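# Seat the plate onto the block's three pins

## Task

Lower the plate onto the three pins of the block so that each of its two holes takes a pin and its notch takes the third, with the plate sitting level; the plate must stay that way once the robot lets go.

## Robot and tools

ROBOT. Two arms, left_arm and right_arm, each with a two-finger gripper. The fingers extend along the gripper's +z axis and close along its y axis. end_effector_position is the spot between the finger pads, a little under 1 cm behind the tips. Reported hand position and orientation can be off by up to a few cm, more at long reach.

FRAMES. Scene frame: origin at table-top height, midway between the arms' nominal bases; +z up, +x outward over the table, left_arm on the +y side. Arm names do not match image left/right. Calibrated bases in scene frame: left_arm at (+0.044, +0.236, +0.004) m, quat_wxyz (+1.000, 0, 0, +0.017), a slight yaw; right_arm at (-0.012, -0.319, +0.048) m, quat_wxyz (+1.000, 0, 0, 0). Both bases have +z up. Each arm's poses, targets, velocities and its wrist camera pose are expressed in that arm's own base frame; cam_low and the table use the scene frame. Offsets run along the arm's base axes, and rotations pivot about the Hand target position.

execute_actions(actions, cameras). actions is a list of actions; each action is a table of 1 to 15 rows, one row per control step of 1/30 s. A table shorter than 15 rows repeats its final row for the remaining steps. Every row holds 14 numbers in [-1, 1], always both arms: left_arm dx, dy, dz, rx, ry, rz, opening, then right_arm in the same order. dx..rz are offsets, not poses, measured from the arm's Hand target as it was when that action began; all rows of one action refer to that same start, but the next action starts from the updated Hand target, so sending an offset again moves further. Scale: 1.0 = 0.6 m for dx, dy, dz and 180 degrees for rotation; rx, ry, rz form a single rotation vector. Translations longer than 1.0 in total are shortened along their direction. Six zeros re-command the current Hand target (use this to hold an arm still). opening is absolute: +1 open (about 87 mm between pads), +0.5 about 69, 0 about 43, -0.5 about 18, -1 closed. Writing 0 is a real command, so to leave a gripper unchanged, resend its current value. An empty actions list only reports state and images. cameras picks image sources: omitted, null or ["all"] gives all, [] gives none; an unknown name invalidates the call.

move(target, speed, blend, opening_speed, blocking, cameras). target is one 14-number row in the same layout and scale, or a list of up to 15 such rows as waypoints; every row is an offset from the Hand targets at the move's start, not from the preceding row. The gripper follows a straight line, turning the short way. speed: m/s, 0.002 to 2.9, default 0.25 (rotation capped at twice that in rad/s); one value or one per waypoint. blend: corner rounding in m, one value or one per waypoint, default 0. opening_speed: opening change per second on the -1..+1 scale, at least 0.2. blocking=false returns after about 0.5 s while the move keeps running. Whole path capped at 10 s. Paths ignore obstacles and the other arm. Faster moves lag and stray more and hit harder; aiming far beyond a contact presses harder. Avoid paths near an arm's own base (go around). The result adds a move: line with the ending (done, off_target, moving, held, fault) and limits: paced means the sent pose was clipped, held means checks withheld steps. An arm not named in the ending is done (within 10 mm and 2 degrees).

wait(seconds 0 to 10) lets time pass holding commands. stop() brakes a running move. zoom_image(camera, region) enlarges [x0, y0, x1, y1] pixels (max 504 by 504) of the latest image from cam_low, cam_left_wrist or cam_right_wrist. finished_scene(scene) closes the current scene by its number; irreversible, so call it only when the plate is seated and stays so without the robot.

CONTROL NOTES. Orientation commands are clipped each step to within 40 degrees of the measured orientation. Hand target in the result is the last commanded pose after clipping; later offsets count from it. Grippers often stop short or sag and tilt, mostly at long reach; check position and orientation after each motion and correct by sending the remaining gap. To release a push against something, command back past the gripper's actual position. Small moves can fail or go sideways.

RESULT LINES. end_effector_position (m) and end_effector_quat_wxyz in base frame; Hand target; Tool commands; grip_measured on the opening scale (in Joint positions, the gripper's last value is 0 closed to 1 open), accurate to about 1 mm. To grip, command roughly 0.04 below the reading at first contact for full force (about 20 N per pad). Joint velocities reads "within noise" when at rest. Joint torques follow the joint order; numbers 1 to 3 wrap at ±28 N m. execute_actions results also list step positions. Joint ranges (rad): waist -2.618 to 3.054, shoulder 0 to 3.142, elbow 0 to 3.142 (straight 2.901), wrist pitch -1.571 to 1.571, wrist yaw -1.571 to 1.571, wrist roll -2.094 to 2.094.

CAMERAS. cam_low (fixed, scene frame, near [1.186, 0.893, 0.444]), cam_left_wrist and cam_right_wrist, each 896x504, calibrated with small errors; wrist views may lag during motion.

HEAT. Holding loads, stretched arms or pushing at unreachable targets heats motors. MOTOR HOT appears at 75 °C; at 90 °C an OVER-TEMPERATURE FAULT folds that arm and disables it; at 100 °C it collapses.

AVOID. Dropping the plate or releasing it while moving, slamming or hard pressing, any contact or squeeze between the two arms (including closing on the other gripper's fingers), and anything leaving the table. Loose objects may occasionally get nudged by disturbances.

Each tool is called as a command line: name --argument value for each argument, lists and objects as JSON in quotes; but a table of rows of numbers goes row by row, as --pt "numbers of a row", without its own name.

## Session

Great, it worked.

execute_actions --actions '[]'

zoom_image --camera "cam_low" --region '[360, 180, 560, 290]'

Scene clock: 0.00 s.
left_arm: end_effector_position=(+0.3735, -0.0006, +0.0304) grip_measured=+1.000 end_effector_quat_wxyz=(+0.542, +0.001, +0.841, +0.008) | right_arm: end_effector_position=(+0.3643, -0.0131, +0.0110) grip_measured=+0.975 end_effector_quat_wxyz=(+0.515, +0.031, +0.854, -0.067)
Joint positions: left_arm=[-0.014 1.564 0.367 0.771 -0.026 0.004 1] | right_arm=[0.057 1.615 0.361 0.765 0.197 0.011 0.987]
Joint velocities: within noise
Joint torques (N m): no reading
Heat: left arm: 27 °C; right arm: 28 °C.
Hand target: left_arm +0.3808, -0.0007, +0.0422; +0.558, +0.000, +0.830, +0.008 | right_arm +0.3705, -0.0128, +0.0199; +0.528, +0.033, +0.846, -0.066
Tool commands: left_gripper/opening=+1.0 right_gripper/opening=+1.0
camera_calibration:
cam_left_wrist: T_world_to_cam=[[0.0227314, -0.999719, -0.00670668, -0.00929785], [-0.967974, -0.0203309, -0.250224, 0.388775], [0.250017, 0.0121798, -0.968165, 0.0774154], [0, 0, 0, 1]] pos_world=[0.357181, -0.00233398, 0.172169]
cam_right_wrist: T_world_to_cam=[[-0.116693, -0.989998, 0.0792841, 0.0270137], [-0.972403, 0.0976501, -0.211889, 0.379905], [0.202028, -0.101822, -0.974072, 0.0754286], [0, 0, 0, 1]] pos_world=[0.357334, -0.00267398, 0.151829]

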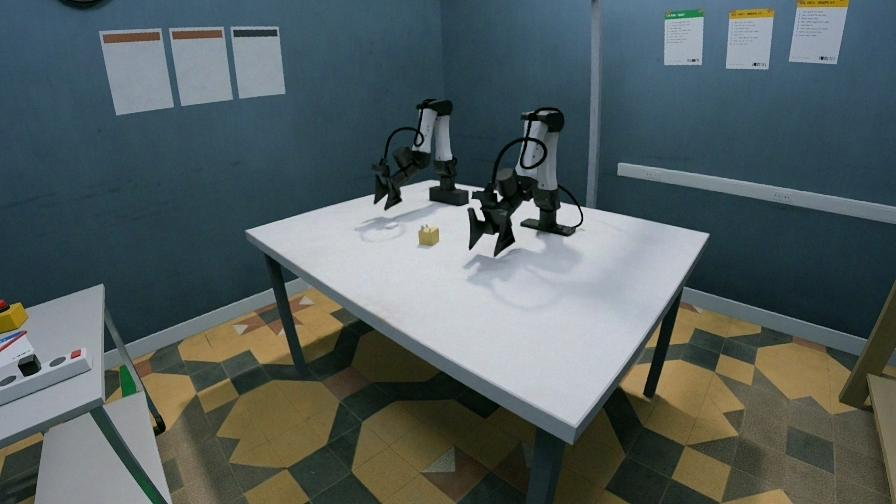

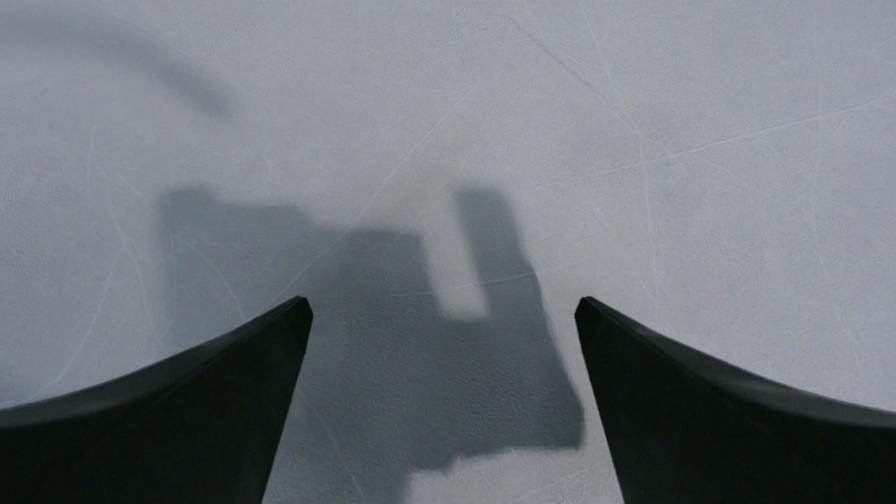

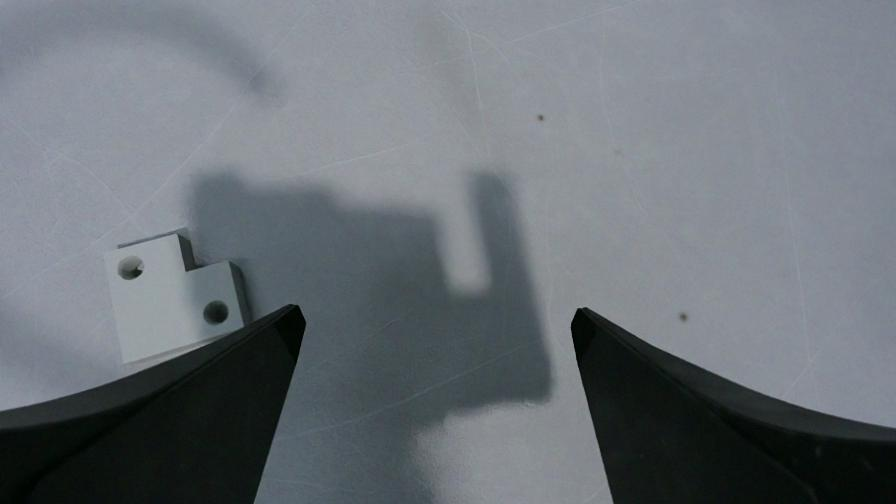

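Scaled by 2.520 from the camera's 896x504 image, which has a finer 1280x720 frame.

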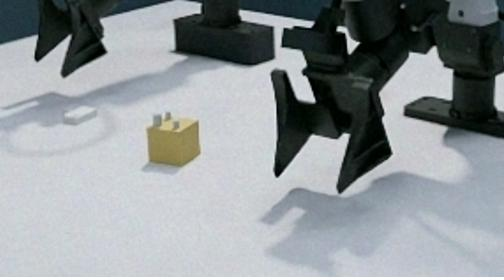

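move --target '[0,0,0,0,0,0,1,-0.14,0.32,0.25,0,0,0,1]' --cameras '["cam_right_wrist"]'

zoom_image --camera "cam_right_wrist" --region '[200, 60, 640, 360]'

Scene clock: 6.77 s.
left_arm: end_effector_position=(+0.3735, -0.0006, +0.0304) grip_measured=+1.000 end_effector_quat_wxyz=(+0.542, +0.001, +0.841, +0.008) | right_arm: end_effector_position=(+0.2794, +0.1731, +0.1561) grip_measured=+0.975 end_effector_quat_wxyz=(+0.514, +0.013, +0.854, -0.076)
Joint positions: left_arm=[-0.014 1.564 0.367 0.771 -0.026 0.004 1] | right_arm=[0.944 1.302 0.908 -0.464 0.917 0.611 0.987]
Joint velocities: within noise
Joint torques (N m): left_arm=[0.29 -5.35 6.69 1.99 0.05 0.01] | right_arm=[0.29 -3.62 11.36 1.44 0.46 0.23]
Heat: left arm: 28 °C; right arm: 28 °C.
Hand target: left_arm +0.3808, -0.0007, +0.0422; +0.558, +0.000, +0.830, +0.008 | right_arm +0.2865, +0.1792, +0.1699; +0.528, +0.033, +0.846, -0.065
Off the commanded pose: left_arm 0.014 m, 2 deg | right_arm 0.017 m, 3 deg.
move: off_target (left_arm, right_arm)
camera_calibration:
cam_right_wrist: T_world_to_cam=[[-0.0951908, -0.988971, 0.11347, 0.178462], [-0.975297, 0.0698297, -0.209569, 0.315105], [0.199334, -0.130616, -0.971188, 0.258273], [0, 0, 0, 1]] pos_world=[0.272827, 0.188224, 0.296618]
Images, in order (width x height): cam_right_wrist 896x504.

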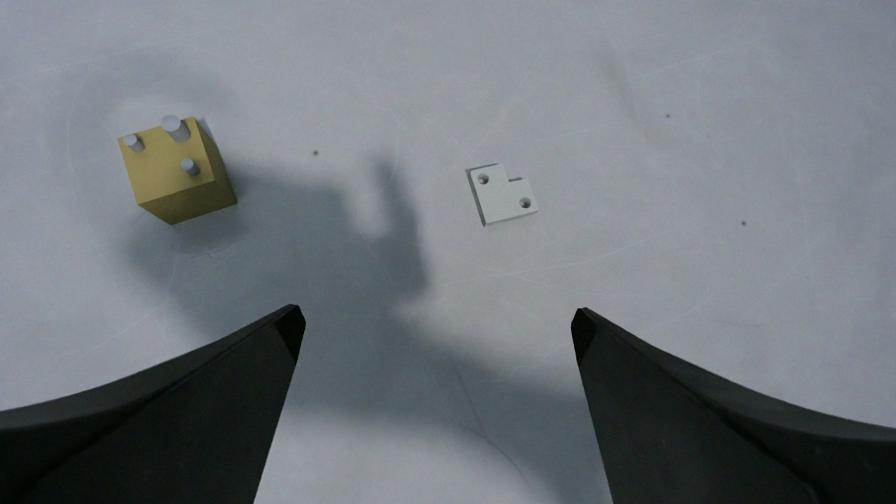

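Scaled by 1.145 from the camera's 896x504 image, which has a finer 1280x720 frame.

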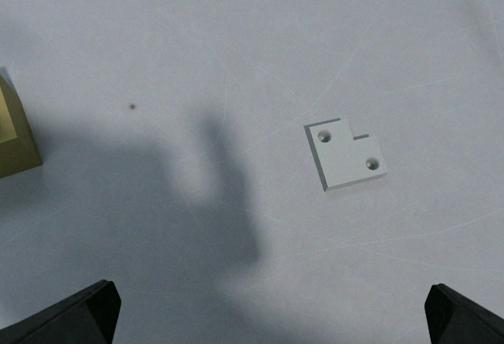

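move --target '[0,0,0,0,0,0,1,0.155,-0.145,-0.21,0.0063,0.3583,0.0817,1]' --cameras '["cam_right_wrist"]'

zoom_image --camera "cam_right_wrist" --region '[300, 40, 620, 340]'

Scene clock: 22.33 s.
left_arm: end_effector_position=(+0.3735, -0.0006, +0.0304) grip_measured=+1.000 end_effector_quat_wxyz=(+0.542, +0.001, +0.841, +0.008) | right_arm: end_effector_position=(+0.3727, +0.0886, +0.0406) grip_measured=+0.975 end_effector_quat_wxyz=(-0.007, -0.102, +0.995, -0.008)
Joint positions: left_arm=[-0.014 1.564 0.367 0.771 -0.026 0.004 1] | right_arm=[0.236 2.217 1.837 -1.207 0.014 0.031 0.987]
Joint velocities: within noise
Joint torques (N m): left_arm=[0.21 -5.35 7.02 2.01 0.05 0.03] | right_arm=[0.18 -10.4 10.03 0.36 -0.17 -0.05]
Heat: left arm: 29 °C; right arm: 29 °C.
Hand target: left_arm +0.3808, -0.0007, +0.0422; +0.558, +0.000, +0.830, +0.008 | right_arm +0.3794, +0.0922, +0.0439; +0.000, -0.105, +0.994, +0.000
Off the commanded pose: left_arm 0.014 m, 2 deg | right_arm 0.008 m, 1 deg.
move: off_target (left_arm)
camera_calibration:
cam_right_wrist: T_world_to_cam=[[0.203717, -0.978989, 0.00897094, 0.00884292], [-0.616315, -0.121118, 0.77813, 0.230903], [-0.760694, -0.164047, -0.628039, 0.46324], [0, 0, 0, 1]] pos_world=[0.492891, 0.112617, 0.111181]
Images, in order (width x height): cam_right_wrist 896x504.

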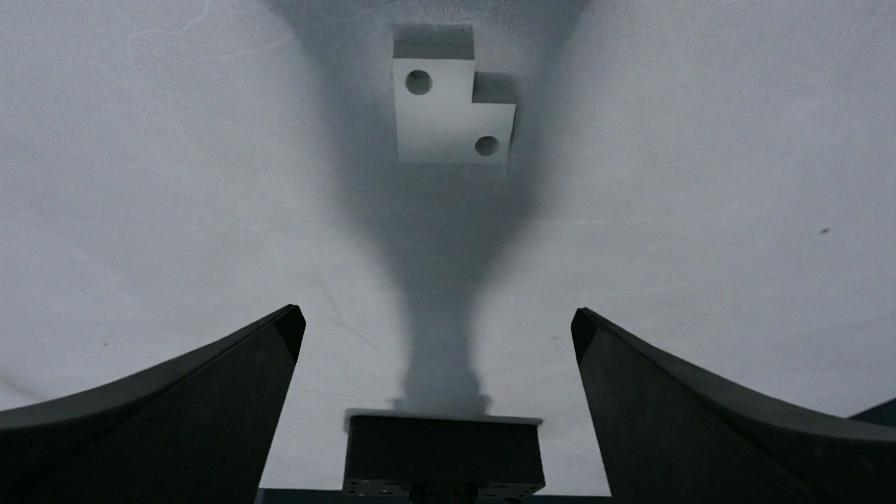

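Scaled by 1.575 from the camera's 896x504 image, which has a finer 1280x720 frame.

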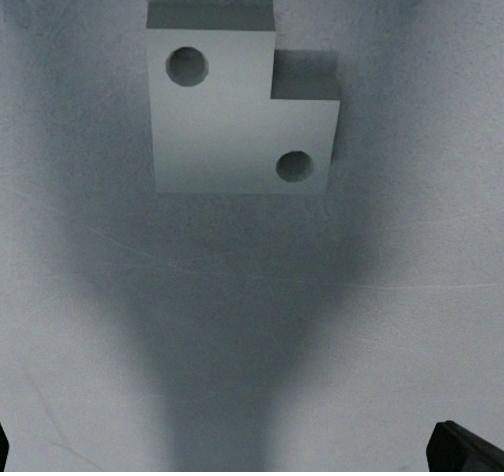

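move --target '[0,0,0,0,0,0,1,0.0235,-0.0047,-0.088,0,0,0,1]' --cameras '["cam_right_wrist"]'

Scene clock: 28.10 s.
left_arm: end_effector_position=(+0.3735, -0.0006, +0.0304) grip_measured=+1.000 end_effector_quat_wxyz=(+0.542, +0.001, +0.841, +0.008) | right_arm: end_effector_position=(+0.3933, +0.0895, -0.0042) grip_measured=+0.975 end_effector_quat_wxyz=(+0.001, -0.105, +0.994, -0.007)
Joint positions: left_arm=[-0.014 1.564 0.367 0.771 -0.026 0.004 1] | right_arm=[0.228 2.322 1.837 -1.086 0.014 0.018 0.987]
Joint velocities: within noise
Joint torques (N m): left_arm=[0.54 -5.42 6.89 1.98 0.01 0.04] | right_arm=[-0.23 -11.49 5.68 0.58 -0.16 -0.06]
Heat: left arm: 29 °C; right arm: 31 °C.
Hand target: left_arm +0.3808, -0.0007, +0.0422; +0.558, +0.000, +0.830, +0.008 | right_arm +0.3936, +0.0894, -0.0089; +0.000, -0.105, +0.994, +0.000
Off the commanded pose: left_arm 0.014 m, 2 deg | right_arm 0.005 m, 1 deg.
move: off_target (left_arm)
camera_calibration:
cam_right_wrist: T_world_to_cam=[[0.208483, -0.977992, 0.0081056, 0.00395326], [-0.627569, -0.127416, 0.768064, 0.283479], [-0.750128, -0.165215, -0.640322, 0.446872], [0, 0, 0, 1]] pos_world=[0.51229, 0.113816, 0.0683803]
Images, in order (width x height): cam_right_wrist 896x504.

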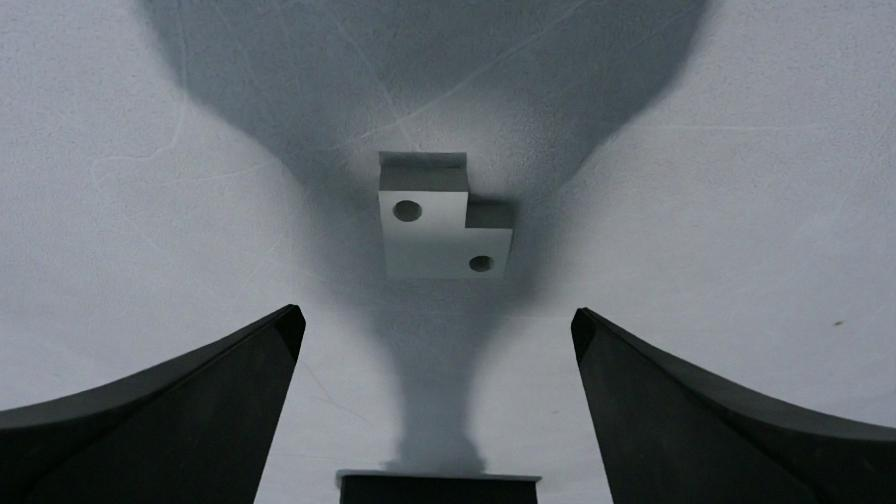

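move --target '[0,0,0,0,0,0,1,-0.007,-0.005,-0.051,0,0,0,1]' --speed 0.1 --cameras '["cam_right_wrist"]'

Scene clock: 31.73 s.
left_arm: end_effector_position=(+0.3735, -0.0006, +0.0304) grip_measured=+1.000 end_effector_quat_wxyz=(+0.542, +0.001, +0.841, +0.008) | right_arm: end_effector_position=(+0.3897, +0.0866, -0.0333) grip_measured=+0.975 end_effector_quat_wxyz=(+0.002, -0.105, +0.994, -0.007)
Joint positions: left_arm=[-0.014 1.564 0.367 0.771 -0.026 0.004 1] | right_arm=[0.223 2.339 1.746 -0.975 0.014 0.013 0.987]
Joint velocities: within noise
Joint torques (N m): left_arm=[0.35 -5.29 6.9 2 0.02 0.02] | right_arm=[-0.24 -11.11 5.6 0.58 -0.15 -0.08]
Heat: left arm: 29 °C; right arm: 31 °C.
Hand target: left_arm +0.3808, -0.0007, +0.0422; +0.558, +0.000, +0.830, +0.008 | right_arm +0.3895, +0.0864, -0.0394; +0.000, -0.105, +0.994, +0.000
Off the commanded pose: left_arm 0.014 m, 2 deg | right_arm 0.006 m, 1 deg.
move: off_target (left_arm)
camera_calibration:
cam_right_wrist: T_world_to_cam=[[0.208836, -0.977917, 0.00805323, 0.00197781], [-0.629471, -0.128114, 0.76639, 0.303893], [-0.748434, -0.165119, -0.642325, 0.424234], [0, 0, 0, 1]] pos_world=[0.50839, 0.110916, 0.0395803]
Images, in order (width x height): cam_right_wrist 896x504.

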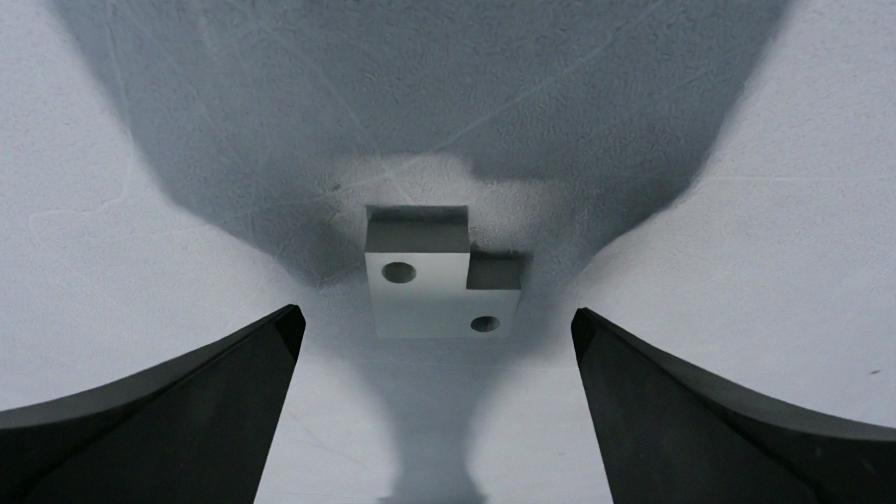

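move --target '[0,0,0,0,0,0,1,0,0,-0.005,0,0,0,0.06]' --speed 0.1 --opening_speed 0.8 --cameras '[]'

move --target '[0,0,0,0,0,0,1,0,0,0,0,0,0,-0.3]' --opening_speed 0.3 --cameras '["cam_right_wrist"]'

zoom_image --camera "cam_right_wrist" --region '[340, 180, 560, 350]'

Scene clock: 39.17 s.
left_arm: end_effector_position=(+0.3735, -0.0006, +0.0304) grip_measured=+1.000 end_effector_quat_wxyz=(+0.542, +0.001, +0.841, +0.008) | right_arm: end_effector_position=(+0.3920, +0.0871, -0.0337) grip_measured=+0.060 end_effector_quat_wxyz=(+0.007, -0.105, +0.994, -0.006)
Joint positions: left_arm=[-0.014 1.564 0.367 0.771 -0.026 0.004 1] | right_arm=[0.223 2.339 1.746 -0.966 0.014 0.013 0.53]
Joint velocities: within noise
Joint torques (N m): left_arm=[0.2 -5.16 6.83 1.96 0 -0.01] | right_arm=[-0.21 -10.76 5.18 0.59 -0.15 -0.06]
Heat: left arm: 29 °C; right arm: 32 °C.
Hand target: left_arm +0.3808, -0.0007, +0.0422; +0.558, +0.000, +0.830, +0.008 | right_arm +0.3895, +0.0864, -0.0424; +0.000, -0.105, +0.994, +0.000
Off the commanded pose: left_arm 0.014 m, 2 deg | right_arm 0.009 m, 1 deg.
move: off_target (left_arm)
No camera images: "cameras" was empty.

Scene clock: 40.57 s.
left_arm: end_effector_position=(+0.3735, -0.0006, +0.0304) grip_measured=+1.000 end_effector_quat_wxyz=(+0.542, +0.001, +0.841, +0.008) | right_arm: end_effector_position=(+0.3920, +0.0873, -0.0337) grip_measured=-0.300 end_effector_quat_wxyz=(+0.007, -0.105, +0.994, -0.006)
Joint positions: left_arm=[-0.014 1.564 0.367 0.771 -0.026 0.004 1] | right_arm=[0.223 2.339 1.746 -0.965 0.013 0.013 0.35]
Joint velocities: within noise
Joint torques (N m): left_arm=[0.24 -5.19 6.61 1.96 0 -0.02] | right_arm=[-0.27 -10.73 5.08 0.59 -0.17 -0.06]
Heat: left arm: 29 °C; right arm: 33 °C.
Hand target: left_arm +0.3808, -0.0007, +0.0422; +0.558, +0.000, +0.830, +0.008 | right_arm +0.3895, +0.0864, -0.0424; +0.000, -0.105, +0.994, +0.000
Off the commanded pose: left_arm 0.014 m, 2 deg | right_arm 0.009 m, 1 deg.
move: off_target (left_arm)
camera_calibration:
cam_right_wrist: T_world_to_cam=[[0.208762, -0.97794, 0.00719411, 0.0021807], [-0.636717, -0.13033, 0.760004, 0.308614], [-0.742301, -0.16324, -0.649879, 0.42307], [0, 0, 0, 1]] pos_world=[0.51009, 0.111416, 0.0403801]
Images, in order (width x height): cam_right_wrist 896x504.

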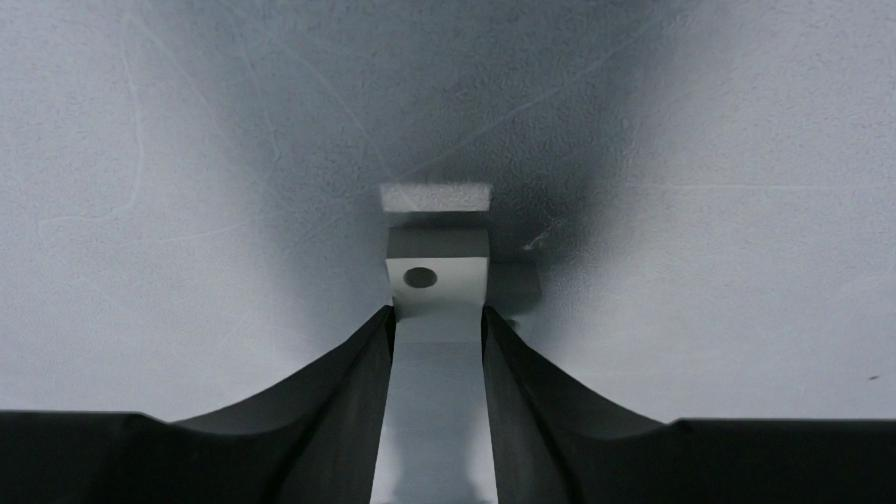

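Scaled by 2.291 from the camera's 896x504 image, which has a finer 1280x720 frame.

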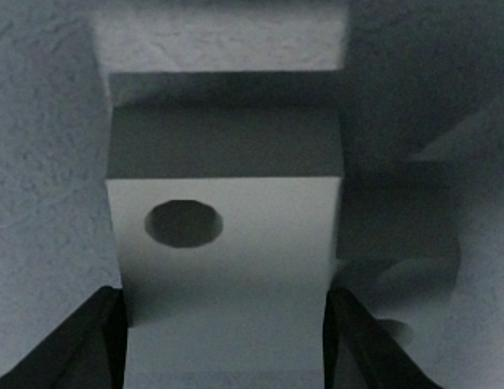

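move --target '[0,0,0,0,0,0,1,0,0,0.025,0,0,0,0.6]' --opening_speed 0.5 --speed 0.03 --cameras '["cam_right_wrist"]'

zoom_image --camera "cam_right_wrist" --region '[280, 150, 600, 380]'

Scene clock: 46.70 s.
left_arm: end_effector_position=(+0.3735, -0.0006, +0.0304) grip_measured=+1.000 end_effector_quat_wxyz=(+0.542, +0.001, +0.841, +0.008) | right_arm: end_effector_position=(+0.3854, +0.0857, -0.0325) grip_measured=+0.600 end_effector_quat_wxyz=(-0.006, -0.105, +0.994, -0.007)
Joint positions: left_arm=[-0.014 1.564 0.367 0.771 -0.026 0.004 1] | right_arm=[0.223 2.339 1.746 -0.993 0.013 0.013 0.8]
Joint velocities: within noise
Joint torques (N m): left_arm=[0.39 -5.27 6.76 1.95 -0.05 -0.01] | right_arm=[-0.21 -12.53 7.53 0.36 -0.15 -0.06]
Heat: left arm: 30 °C; right arm: 33 °C.
Hand target: left_arm +0.3808, -0.0007, +0.0422; +0.558, +0.000, +0.830, +0.008 | right_arm +0.3895, +0.0863, -0.0274; +0.000, -0.105, +0.994, +0.000
Off the commanded pose: left_arm 0.014 m, 2 deg | right_arm 0.007 m, 1 deg.
move: off_target (left_arm)
camera_calibration:
cam_right_wrist: T_world_to_cam=[[0.20933, -0.977816, 0.00753921, 0.00178774], [-0.616074, -0.125893, 0.777563, 0.295557], [-0.759364, -0.167412, -0.62876, 0.426249], [0, 0, 0, 1]] pos_world=[0.505389, 0.110316, 0.0381812]
Images, in order (width x height): cam_right_wrist 896x504.

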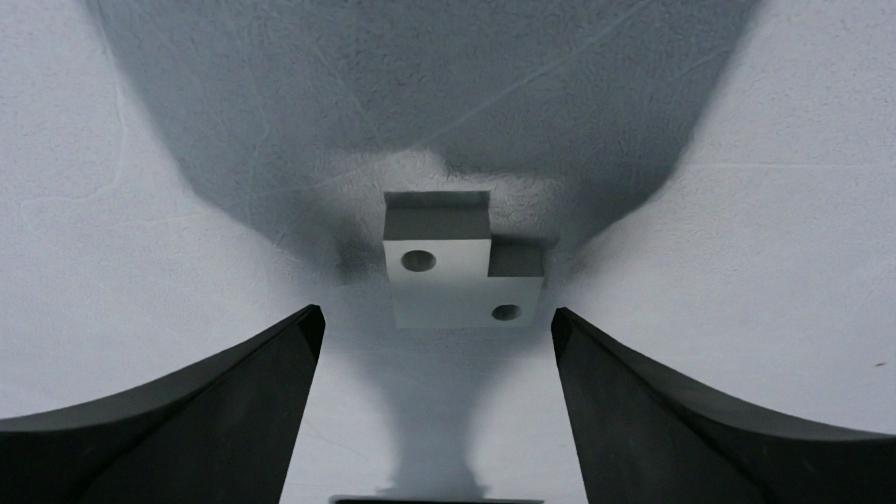

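Scaled by 1.575 from the camera's 896x504 image, which has a finer 1280x720 frame.

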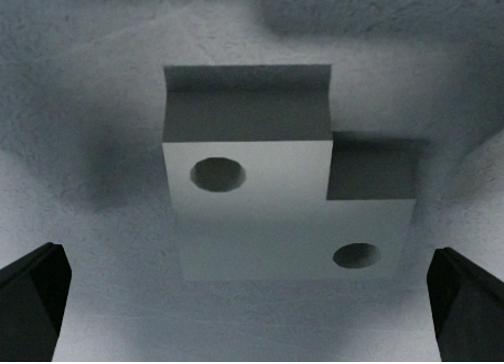

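move --pt "0 0 0 0 0 0 1 -0.001 -0.0125 0.0 0 0 0 0.8" --pt "0 0 0 0 0 0 1 -0.001 -0.0125 -0.033 0 0 0 0.8" --speed 0.03 --cameras '["cam_right_wrist"]'

zoom_image --camera "cam_right_wrist" --region '[280, 180, 600, 410]'

Scene clock: 54.17 s.
left_arm: end_effector_position=(+0.3735, -0.0006, +0.0304) grip_measured=+1.000 end_effector_quat_wxyz=(+0.542, +0.001, +0.841, +0.008) | right_arm: end_effector_position=(+0.3904, +0.0787, -0.0393) grip_measured=+0.799 end_effector_quat_wxyz=(+0.005, -0.104, +0.995, -0.006)
Joint positions: left_arm=[-0.014 1.564 0.367 0.771 -0.026 0.004 1] | right_arm=[0.205 2.339 1.721 -0.945 0.013 -0.003 0.9]
Joint velocities: within noise
Joint torques (N m): left_arm=[0.17 -5.26 6.75 1.99 0.02 -0.03] | right_arm=[-0.1 -10.77 5.37 0.58 -0.16 -0.06]
Heat: left arm: 30 °C; right arm: 35 °C.
Hand target: left_arm +0.3808, -0.0007, +0.0422; +0.558, +0.000, +0.830, +0.008 | right_arm +0.3888, +0.0788, -0.0472; +0.000, -0.105, +0.994, +0.000
Off the commanded pose: left_arm 0.014 m, 2 deg | right_arm 0.008 m, 1 deg.
move: off_target (left_arm)
camera_calibration:
cam_right_wrist: T_world_to_cam=[[0.206907, -0.978333, 0.00732898, -0.00505324], [-0.633413, -0.128243, 0.763113, 0.309351], [-0.745639, -0.162536, -0.646224, 0.418296], [0, 0, 0, 1]] pos_world=[0.50889, 0.102716, 0.0342803]
Images, in order (width x height): cam_right_wrist 896x504.

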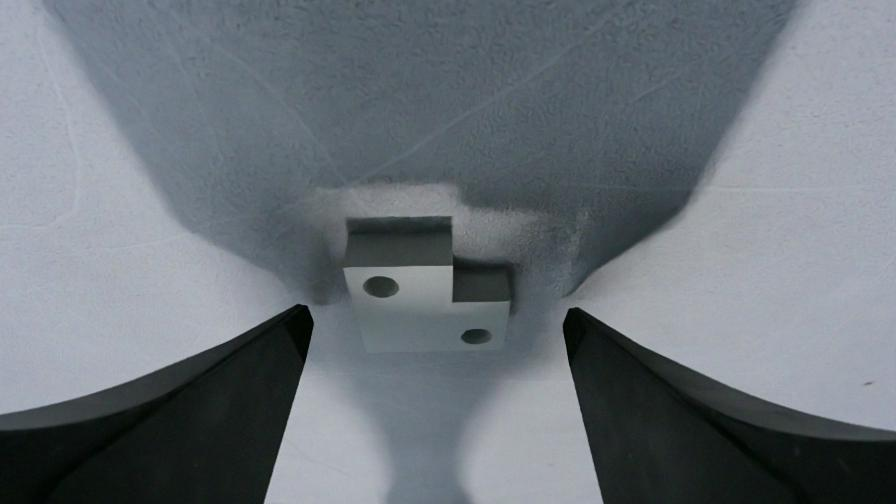

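Scaled by 1.575 from the camera's 896x504 image, which has a finer 1280x720 frame.

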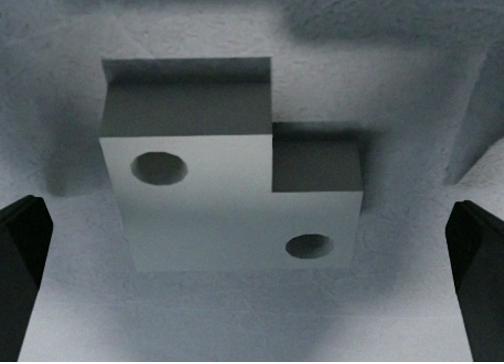

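move --target '[0,0,0,0,0,0,1,-0.005,0.001,0,0,0,0,0.15]' --opening_speed 0.5 --speed 0.03 --cameras '["cam_right_wrist"]'

move --target '[0,0,0,0,0,0,1,0,0,0,0,0,0,-0.3]' --opening_speed 0.25 --cameras '["cam_right_wrist"]'

zoom_image --camera "cam_right_wrist" --region '[320, 180, 560, 380]'

Scene clock: 59.60 s.
left_arm: end_effector_position=(+0.3735, -0.0006, +0.0304) grip_measured=+1.000 end_effector_quat_wxyz=(+0.542, +0.001, +0.841, +0.008) | right_arm: end_effector_position=(+0.3865, +0.0779, -0.0432) grip_measured=+0.150 end_effector_quat_wxyz=(+0.000, -0.104, +0.995, -0.007)
Joint positions: left_arm=[-0.014 1.564 0.367 0.771 -0.026 0.004 1] | right_arm=[0.205 2.339 1.703 -0.936 0.013 -0.003 0.575]
Joint velocities: within noise
Joint torques (N m): left_arm=[0.2 -5.22 6.8 1.98 0.01 0.04] | right_arm=[0.14 -11.56 5.29 0.58 -0.17 -0.03]
Heat: left arm: 30 °C; right arm: 35 °C.
Hand target: left_arm +0.3808, -0.0007, +0.0422; +0.558, +0.000, +0.830, +0.008 | right_arm +0.3859, +0.0794, -0.0472; +0.000, -0.105, +0.994, +0.000
Off the commanded pose: left_arm 0.014 m, 2 deg | right_arm 0.004 m, 1 deg.
move: off_target (left_arm)
camera_calibration:
cam_right_wrist: T_world_to_cam=[[0.206961, -0.978322, 0.00726921, -0.00504449], [-0.626541, -0.126829, 0.769, 0.307272], [-0.751408, -0.163707, -0.639208, 0.415258], [0, 0, 0, 1]] pos_world=[0.50559, 0.102016, 0.0291807]
Images, in order (width x height): cam_right_wrist 896x504.

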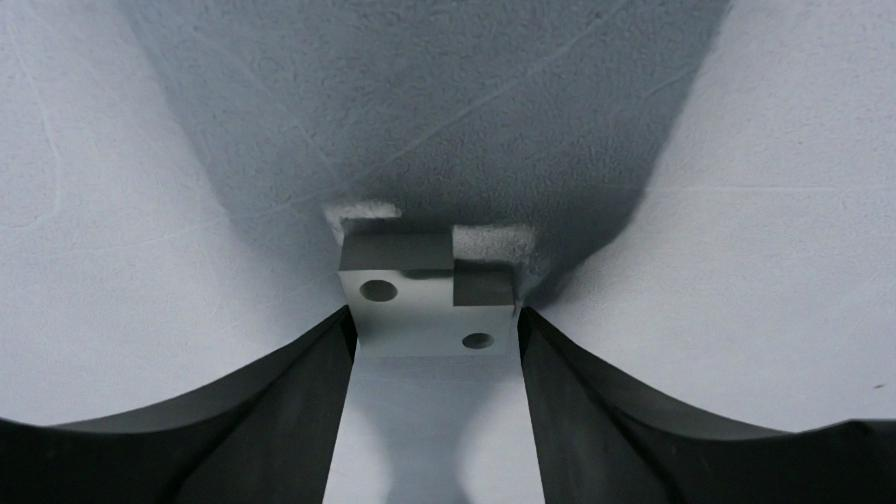

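Scene clock: 61.60 s.
left_arm: end_effector_position=(+0.3735, -0.0006, +0.0304) grip_measured=+1.000 end_effector_quat_wxyz=(+0.542, +0.001, +0.841, +0.008) | right_arm: end_effector_position=(+0.3865, +0.0779, -0.0432) grip_measured=+0.024 end_effector_quat_wxyz=(+0.000, -0.104, +0.995, -0.007)
Joint positions: left_arm=[-0.014 1.564 0.367 0.771 -0.026 0.004 1] | right_arm=[0.205 2.339 1.703 -0.936 0.013 -0.003 0.512]
Joint velocities: within noise
Joint torques (N m): left_arm=[0.36 -5.42 6.93 1.96 0.02 -0.01] | right_arm=[0.13 -11.55 5.3 0.58 -0.15 -0.05]
Heat: left arm: 31 °C; right arm: 35 °C.
Hand target: left_arm +0.3808, -0.0007, +0.0422; +0.558, +0.000, +0.830, +0.008 | right_arm +0.3859, +0.0794, -0.0472; +0.000, -0.105, +0.994, +0.000
Off the commanded pose: left_arm 0.014 m, 2 deg | right_arm 0.004 m, 1 deg.
move: off_target (left_arm)
camera_calibration:
cam_right_wrist: T_world_to_cam=[[0.206961, -0.978322, 0.00726921, -0.00504449], [-0.626541, -0.126829, 0.769, 0.307272], [-0.751408, -0.163707, -0.639208, 0.415258], [0, 0, 0, 1]] pos_world=[0.50559, 0.102016, 0.0291807]
Images, in order (width x height): cam_right_wrist 896x504.

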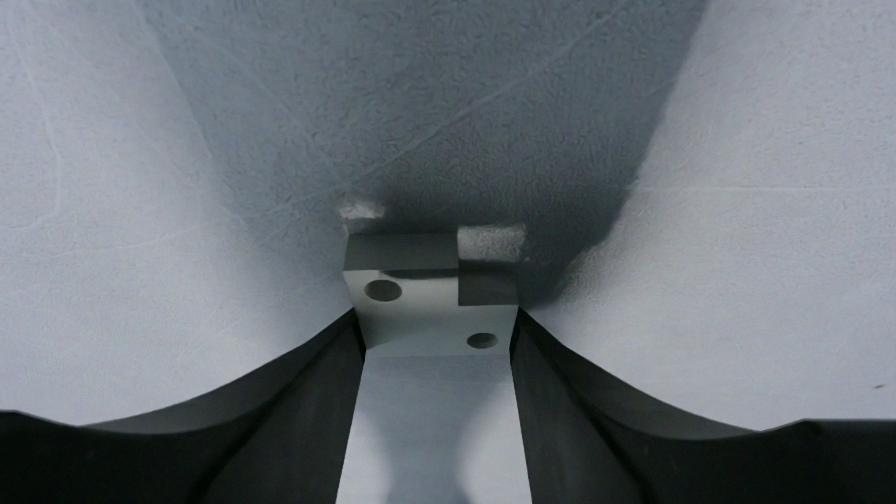

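Scaled by 2.100 from the camera's 896x504 image, which has a finer 1280x720 frame.

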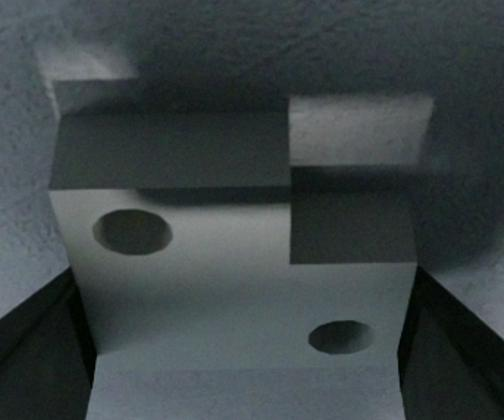

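move --pt "0 0 0 0 0 0 1 0 0 0.2 0 0 0 -0.3" --pt "0 0 0 0 0 0 1 0.014 0.408 0.2 0 0 0 -0.3" --speed '[0.12,0.25]' --cameras '["cam_right_wrist"]'

zoom_image --camera "cam_right_wrist" --region '[320, 60, 560, 380]'

Scene clock: 72.97 s.
left_arm: end_effector_position=(+0.3735, -0.0006, +0.0304) grip_measured=+1.000 end_effector_quat_wxyz=(+0.542, +0.001, +0.841, +0.008) | right_arm: end_effector_position=(+0.3874, +0.3182, +0.0709) grip_measured=+0.024 end_effector_quat_wxyz=(+0.082, -0.104, +0.990, +0.046)
Joint positions: left_arm=[-0.014 1.564 0.367 0.771 -0.026 0.004 1] | right_arm=[0.655 2.689 2.832 -1.526 0.008 0.445 0.512]
Joint velocities: within noise
Joint torques (N m): left_arm=[0.43 -5.04 6.74 2 -0.05 0] | right_arm=[-0.01 -12.71 9.73 0.89 -0.12 0.11]
Heat: left arm: 31 °C; right arm: 37 °C.
Hand target: left_arm +0.3808, -0.0007, +0.0422; +0.558, +0.000, +0.830, +0.008 | right_arm +0.3941, +0.3243, +0.0727; +0.000, -0.105, +0.994, +0.000
Off the commanded pose: left_arm 0.014 m, 2 deg | right_arm 0.009 m, 11 deg.
elbow stopped short (right arm): the move would have taken joint 3 (elbow) straighter than the controller allows.
move: off_target (left_arm, right_arm)
camera_calibration:
cam_right_wrist: T_world_to_cam=[[0.213533, -0.97373, -0.0790835, 0.231076], [-0.734017, -0.213331, 0.644755, 0.328545], [-0.644688, -0.0796281, -0.760287, 0.468717], [0, 0, 0, 1]] pos_world=[0.493991, 0.332417, 0.162802]
Images, in order (width x height): cam_right_wrist 896x504.

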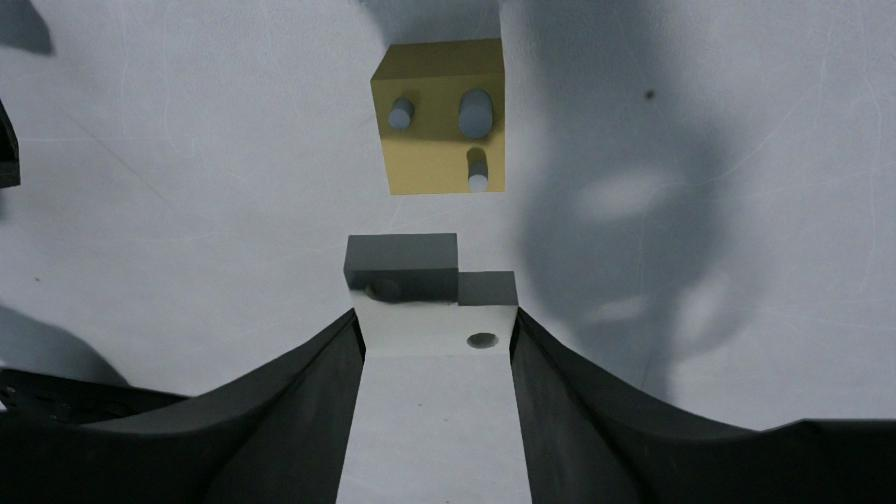

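Scaled by 1.575 from the camera's 896x504 image, which has a finer 1280x720 frame.

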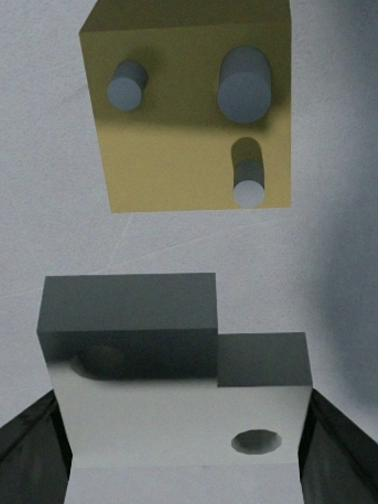

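move --target '[0,0,0,0,0,0,1,0.005,0.0,-0.037,0,0,0,-0.3]' --speed 0.1 --cameras '["cam_right_wrist"]'

zoom_image --camera "cam_right_wrist" --region '[320, 100, 560, 380]'

Scene clock: 81.77 s.
left_arm: end_effector_position=(+0.3735, -0.0006, +0.0304) grip_measured=+1.000 end_effector_quat_wxyz=(+0.542, +0.001, +0.841, +0.008) | right_arm: end_effector_position=(+0.3891, +0.3195, +0.0485) grip_measured=+0.024 end_effector_quat_wxyz=(+0.070, -0.103, +0.991, +0.038)
Joint positions: left_arm=[-0.014 1.564 0.367 0.771 -0.026 0.004 1] | right_arm=[0.655 2.736 2.832 -1.508 0.008 0.446 0.512]
Joint velocities: within noise
Joint torques (N m): left_arm=[0.21 -5.3 6.9 1.93 0.02 -0.02] | right_arm=[-0.4 -12.93 9.72 0.83 -0.1 0.06]
Heat: left arm: 32 °C; right arm: 41 °C.
Hand target: left_arm +0.3808, -0.0007, +0.0422; +0.558, +0.000, +0.830, +0.008 | right_arm +0.3971, +0.3243, +0.0506; +0.000, -0.105, +0.994, +0.000
Off the commanded pose: left_arm 0.014 m, 2 deg | right_arm 0.010 m, 9 deg.
elbow stopped short (right arm): the move would have taken joint 3 (elbow) straighter than the controller allows.
move: off_target (left_arm, right_arm)
camera_calibration:
cam_right_wrist: T_world_to_cam=[[0.21081, -0.975208, -0.0672895, 0.231261], [-0.719524, -0.201398, 0.664623, 0.334028], [-0.661698, -0.0916927, -0.744143, 0.462601], [0, 0, 0, 1]] pos_world=[0.497692, 0.335217, 0.1378]
Images, in order (width x height): cam_right_wrist 896x504.

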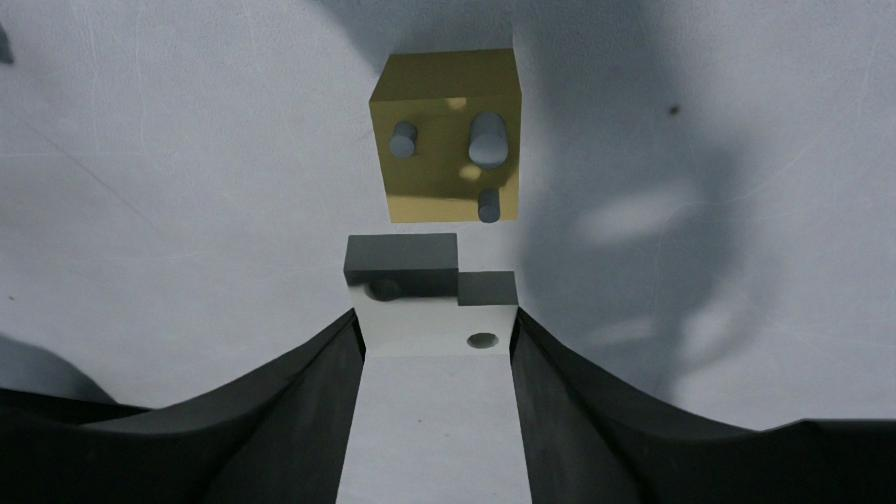

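Scaled by 1.800 from the camera's 896x504 image, which has a finer 1280x720 frame.

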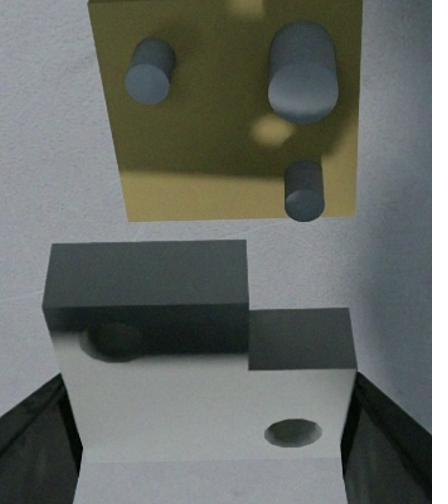

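move --pt "0 0 0.1 0 0 0 1 -0.01 0.0 0.08 0 0 0 -0.3" --pt "0 0 0.1 0 0 0 1 -0.03 -0.45 0.08 0 0 0 -0.3" --speed 0.25 --cameras '[]'

move --target '[-0.051,-0.396,0,-0.0416,0.3752,0.0538,1,0,0,0,0,0,0,-0.3]'

Scene clock: 89.87 s.
left_arm: end_effector_position=(+0.3713, -0.0006, +0.0824) grip_measured=+1.000 end_effector_quat_wxyz=(+0.535, +0.001, +0.845, +0.008) | right_arm: end_effector_position=(+0.3774, +0.0524, +0.0794) grip_measured=+0.024 end_effector_quat_wxyz=(-0.030, -0.100, +0.995, -0.004)
Joint positions: left_arm=[-0.014 1.324 0.482 0.401 -0.026 0.004 1] | right_arm=[0.146 2.247 2.033 -1.416 0.004 -0.055 0.512]
Joint velocities: within noise
Joint torques (N m): left_arm=[0.35 -5.19 9.55 1.91 0.01 -0.05] | right_arm=[0.47 -16.51 5.46 0.41 -0.08 -0.07]
Heat: left arm: 32 °C; right arm: 43 °C.
Hand target: left_arm +0.3807, -0.0007, +0.1022; +0.558, +0.000, +0.830, +0.008 | right_arm +0.3792, +0.0543, +0.0986; +0.000, -0.105, +0.994, +0.000
Off the commanded pose: left_arm 0.022 m, 3 deg | right_arm 0.019 m, 3 deg.
elbow stopped short (right arm): the move would have taken joint 3 (elbow) straighter than the controller allows.
move: off_target (left_arm, right_arm)
No camera images: "cameras" was empty.

Scene clock: 93.23 s.
left_arm: end_effector_position=(+0.3488, -0.2340, +0.1018) grip_measured=+1.000 end_effector_quat_wxyz=(+0.001, -0.095, +0.995, +0.003) | right_arm: end_effector_position=(+0.3771, +0.0523, +0.0787) grip_measured=+0.024 end_effector_quat_wxyz=(-0.030, -0.101, +0.994, -0.004)
Joint positions: left_arm=[-0.528 2.338 2.288 -1.522 -0.006 -0.718 1] | right_arm=[0.146 2.247 2.03 -1.415 0.004 -0.056 0.512]
Joint velocities: within noise
Joint torques (N m): left_arm=[0.1 -9.06 9.58 0.31 0.04 -0.05] | right_arm=[0.54 -16.55 5.78 0.4 -0.08 -0.09]
Heat: left arm: 32 °C; right arm: 44 °C.
Hand target: left_arm +0.3502, -0.2383, +0.1022; +0.000, -0.096, +0.995, +0.000 | right_arm +0.3792, +0.0542, +0.0986; +0.000, -0.105, +0.994, +0.000
Off the commanded pose: left_arm 0.004 m, 0 deg | right_arm 0.020 m, 4 deg.
move: off_target (right_arm)
camera_calibration:
cam_left_wrist: T_world_to_cam=[[0.201803, -0.979304, -0.0154876, -0.298446], [-0.614738, -0.138956, 0.776394, 0.12258], [-0.762478, -0.147158, -0.630057, 0.437016], [0, 0, 0, 1]] pos_world=[0.468797, -0.210926, 0.175552]
cam_right_wrist: T_world_to_cam=[[0.200441, -0.979694, -0.00482327, -0.0255643], [-0.57916, -0.122461, 0.805963, 0.183376], [-0.790188, -0.158755, -0.591946, 0.492621], [0, 0, 0, 1]] pos_world=[0.500591, 0.0756171, 0.143687]

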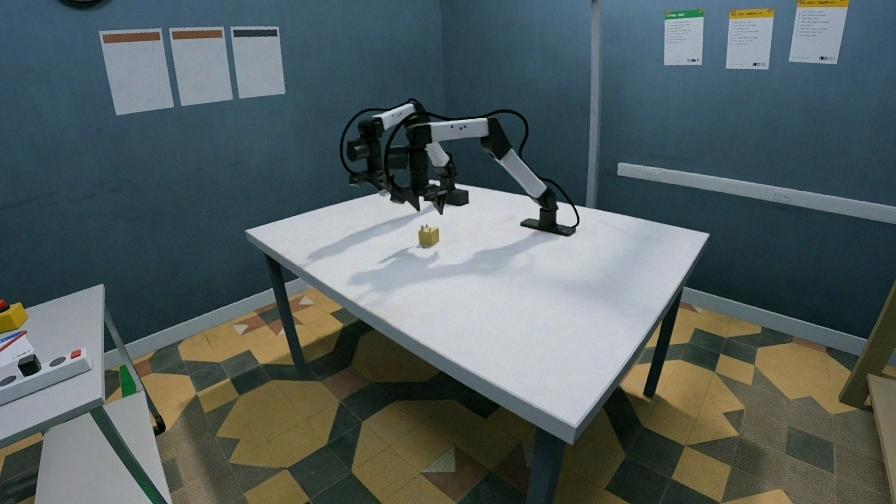

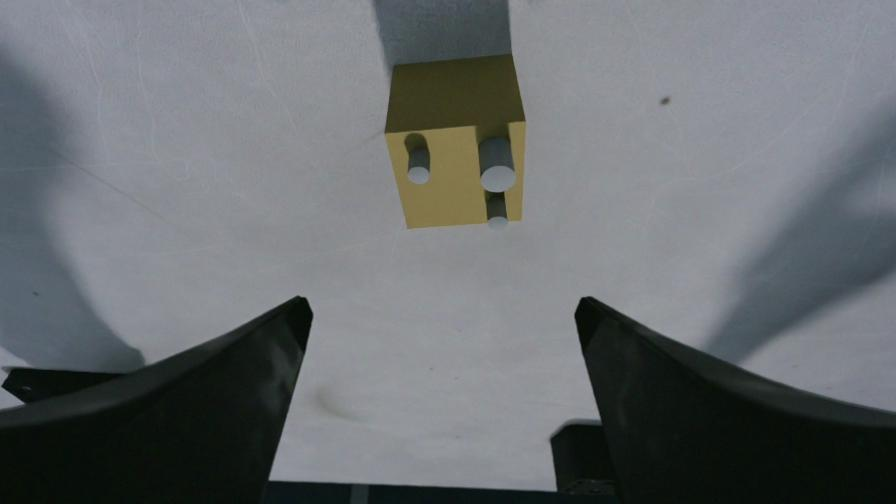

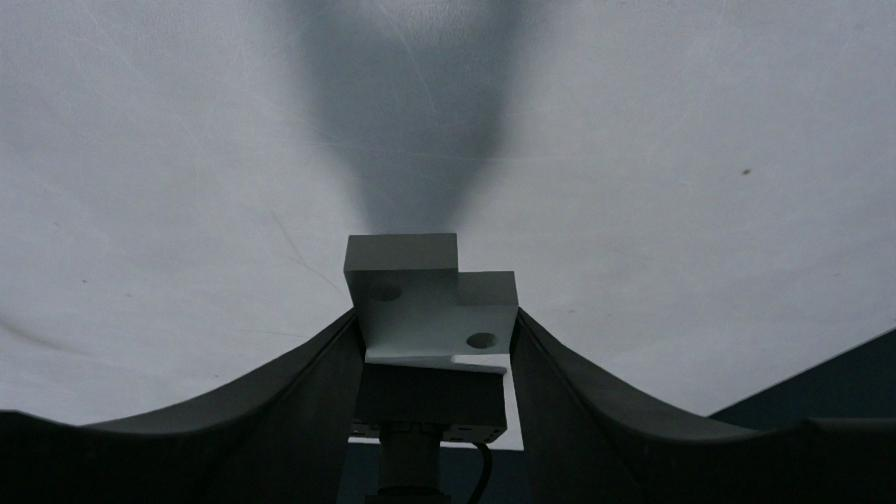

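move --pt "0.008 -0.007 -0.02 0 0 0.0456 1 0 0 0 0 0 0 -0.3" --pt "0.008 -0.007 -0.132 0 0 0.0456 1 0 0 0 0 0 0 -0.3" --speed 0.12 --cameras '["cam_left_wrist"]'

Scene clock: 102.93 s.
left_arm: end_effector_position=(+0.3510, -0.2403, +0.0278) grip_measured=+1.000 end_effector_quat_wxyz=(-0.002, -0.162, +0.987, +0.005) | right_arm: end_effector_position=(+0.3772, +0.0523, +0.0787) grip_measured=+0.024 end_effector_quat_wxyz=(-0.030, -0.101, +0.994, -0.004)
Joint positions: left_arm=[-0.528 2.338 1.992 -1.235 -0.004 -0.855 1] | right_arm=[0.146 2.247 2.03 -1.414 0.004 -0.056 0.512]
Joint velocities: within noise
Joint torques (N m): left_arm=[0.65 -9.54 6.74 0.61 0.03 -0.09] | right_arm=[0.54 -16.55 5.72 0.4 -0.08 -0.06]
Heat: left arm: 33 °C; right arm: 48 °C.
Hand target: left_arm +0.3549, -0.2425, +0.0230; +0.000, -0.167, +0.986, +0.000 | right_arm +0.3792, +0.0542, +0.0986; +0.000, -0.105, +0.994, +0.000
Off the commanded pose: left_arm 0.007 m, 1 deg | right_arm 0.020 m, 3 deg.
move: off_target (right_arm)
camera_calibration:
cam_left_wrist: T_world_to_cam=[[0.332794, -0.942774, -0.0206381, -0.343147], [-0.584325, -0.223342, 0.780181, 0.149454], [-0.740144, -0.24758, -0.625213, 0.359131], [0, 0, 0, 1]] pos_world=[0.467336, -0.201217, 0.10085]
Images, in order (width x height): cam_left_wrist 896x504.

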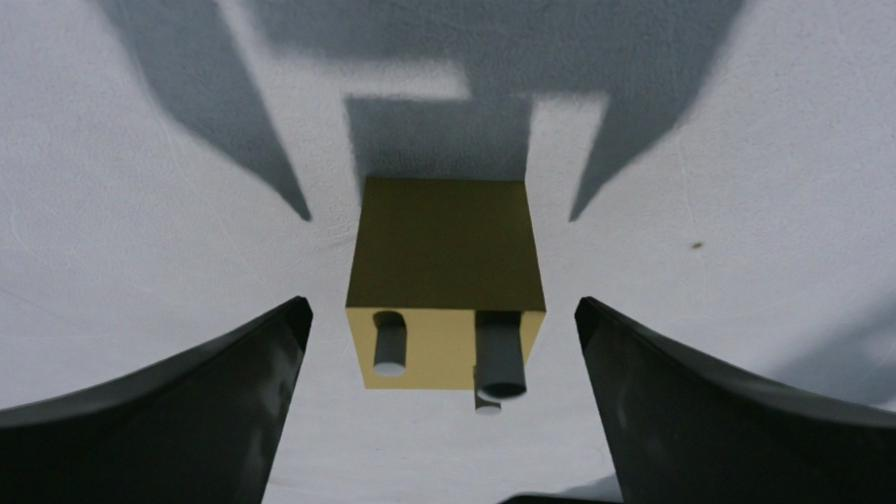

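move --target '[0,0,0,0,0,0,-0.1,0,0,0,0,0,0,-0.3]' --opening_speed 0.4 --cameras '[]'

move --target '[-0.1445,-0.127,0,0,0,0,-0.1,0,0,0,0,0,0,-0.3]' --speed 0.08 --cameras '["cam_left_wrist"]'

Scene clock: 108.73 s.
left_arm: end_effector_position=(+0.3515, -0.2406, +0.0278) grip_measured=+0.124 end_effector_quat_wxyz=(-0.002, -0.163, +0.987, +0.004) | right_arm: end_effector_position=(+0.3772, +0.0523, +0.0787) grip_measured=+0.024 end_effector_quat_wxyz=(-0.030, -0.101, +0.994, -0.004)
Joint positions: left_arm=[-0.528 2.338 1.992 -1.233 -0.004 -0.855 0.562] | right_arm=[0.146 2.247 2.03 -1.414 0.004 -0.056 0.512]
Joint velocities: within noise
Joint torques (N m): left_arm=[0.42 -9.77 6.42 0.62 0.07 -0.08] | right_arm=[0.51 -16.59 5.68 0.4 -0.08 -0.06]
Heat: left arm: 33 °C; right arm: 49 °C.
Hand target: left_arm +0.3549, -0.2425, +0.0230; +0.000, -0.167, +0.986, +0.000 | right_arm +0.3792, +0.0542, +0.0986; +0.000, -0.105, +0.994, +0.000
Off the commanded pose: left_arm 0.006 m, 1 deg | right_arm 0.020 m, 4 deg.
move: off_target (right_arm)
No camera images: "cameras" was empty.

Scene clock: 110.77 s.
left_arm: end_effector_position=(+0.2744, -0.3114, +0.0264) grip_measured=+0.124 end_effector_quat_wxyz=(+0.001, -0.168, +0.986, +0.008) | right_arm: end_effector_position=(+0.3773, +0.0523, +0.0787) grip_measured=+0.024 end_effector_quat_wxyz=(-0.030, -0.101, +0.994, -0.004)
Joint positions: left_arm=[-0.764 2.254 1.846 -1.175 -0.011 -1.102 0.562] | right_arm=[0.146 2.247 2.03 -1.414 0.004 -0.056 0.512]
Joint velocities: within noise
Joint torques (N m): left_arm=[-1.06 -10.5 4.08 0.73 0.03 -0.21] | right_arm=[0.47 -16.51 5.76 0.4 -0.08 -0.08]
Heat: left arm: 33 °C; right arm: 50 °C.
Hand target: left_arm +0.2682, -0.3188, +0.0230; +0.000, -0.167, +0.986, +0.000 | right_arm +0.3792, +0.0543, +0.0985; +0.000, -0.105, +0.994, +0.000
Off the commanded pose: left_arm 0.010 m, 1 deg | right_arm 0.020 m, 3 deg.
move: off_target (right_arm)
camera_calibration:
cam_left_wrist: T_world_to_cam=[[0.343921, -0.938639, -0.0259704, -0.386408], [-0.585683, -0.236051, 0.775407, 0.0863711], [-0.733957, -0.251469, -0.630928, 0.281128], [0, 0, 0, 1]] pos_world=[0.389816, -0.271615, 0.100364]
Images, in order (width x height): cam_left_wrist 896x504.

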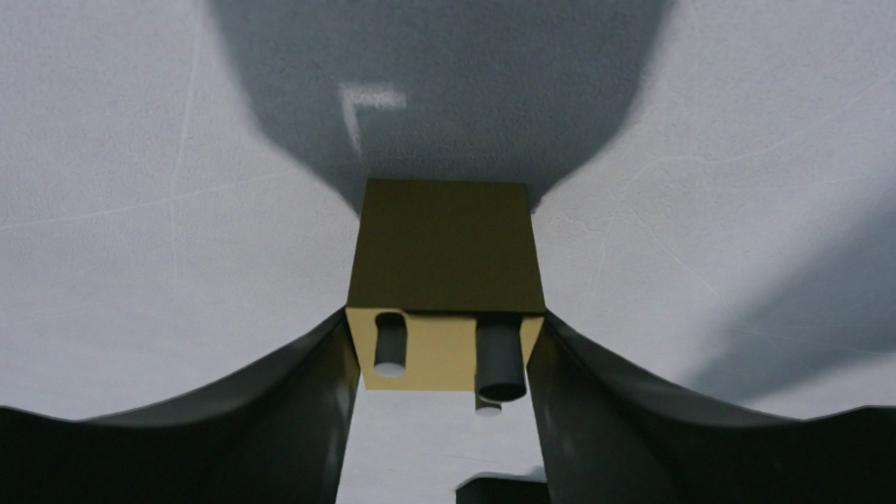

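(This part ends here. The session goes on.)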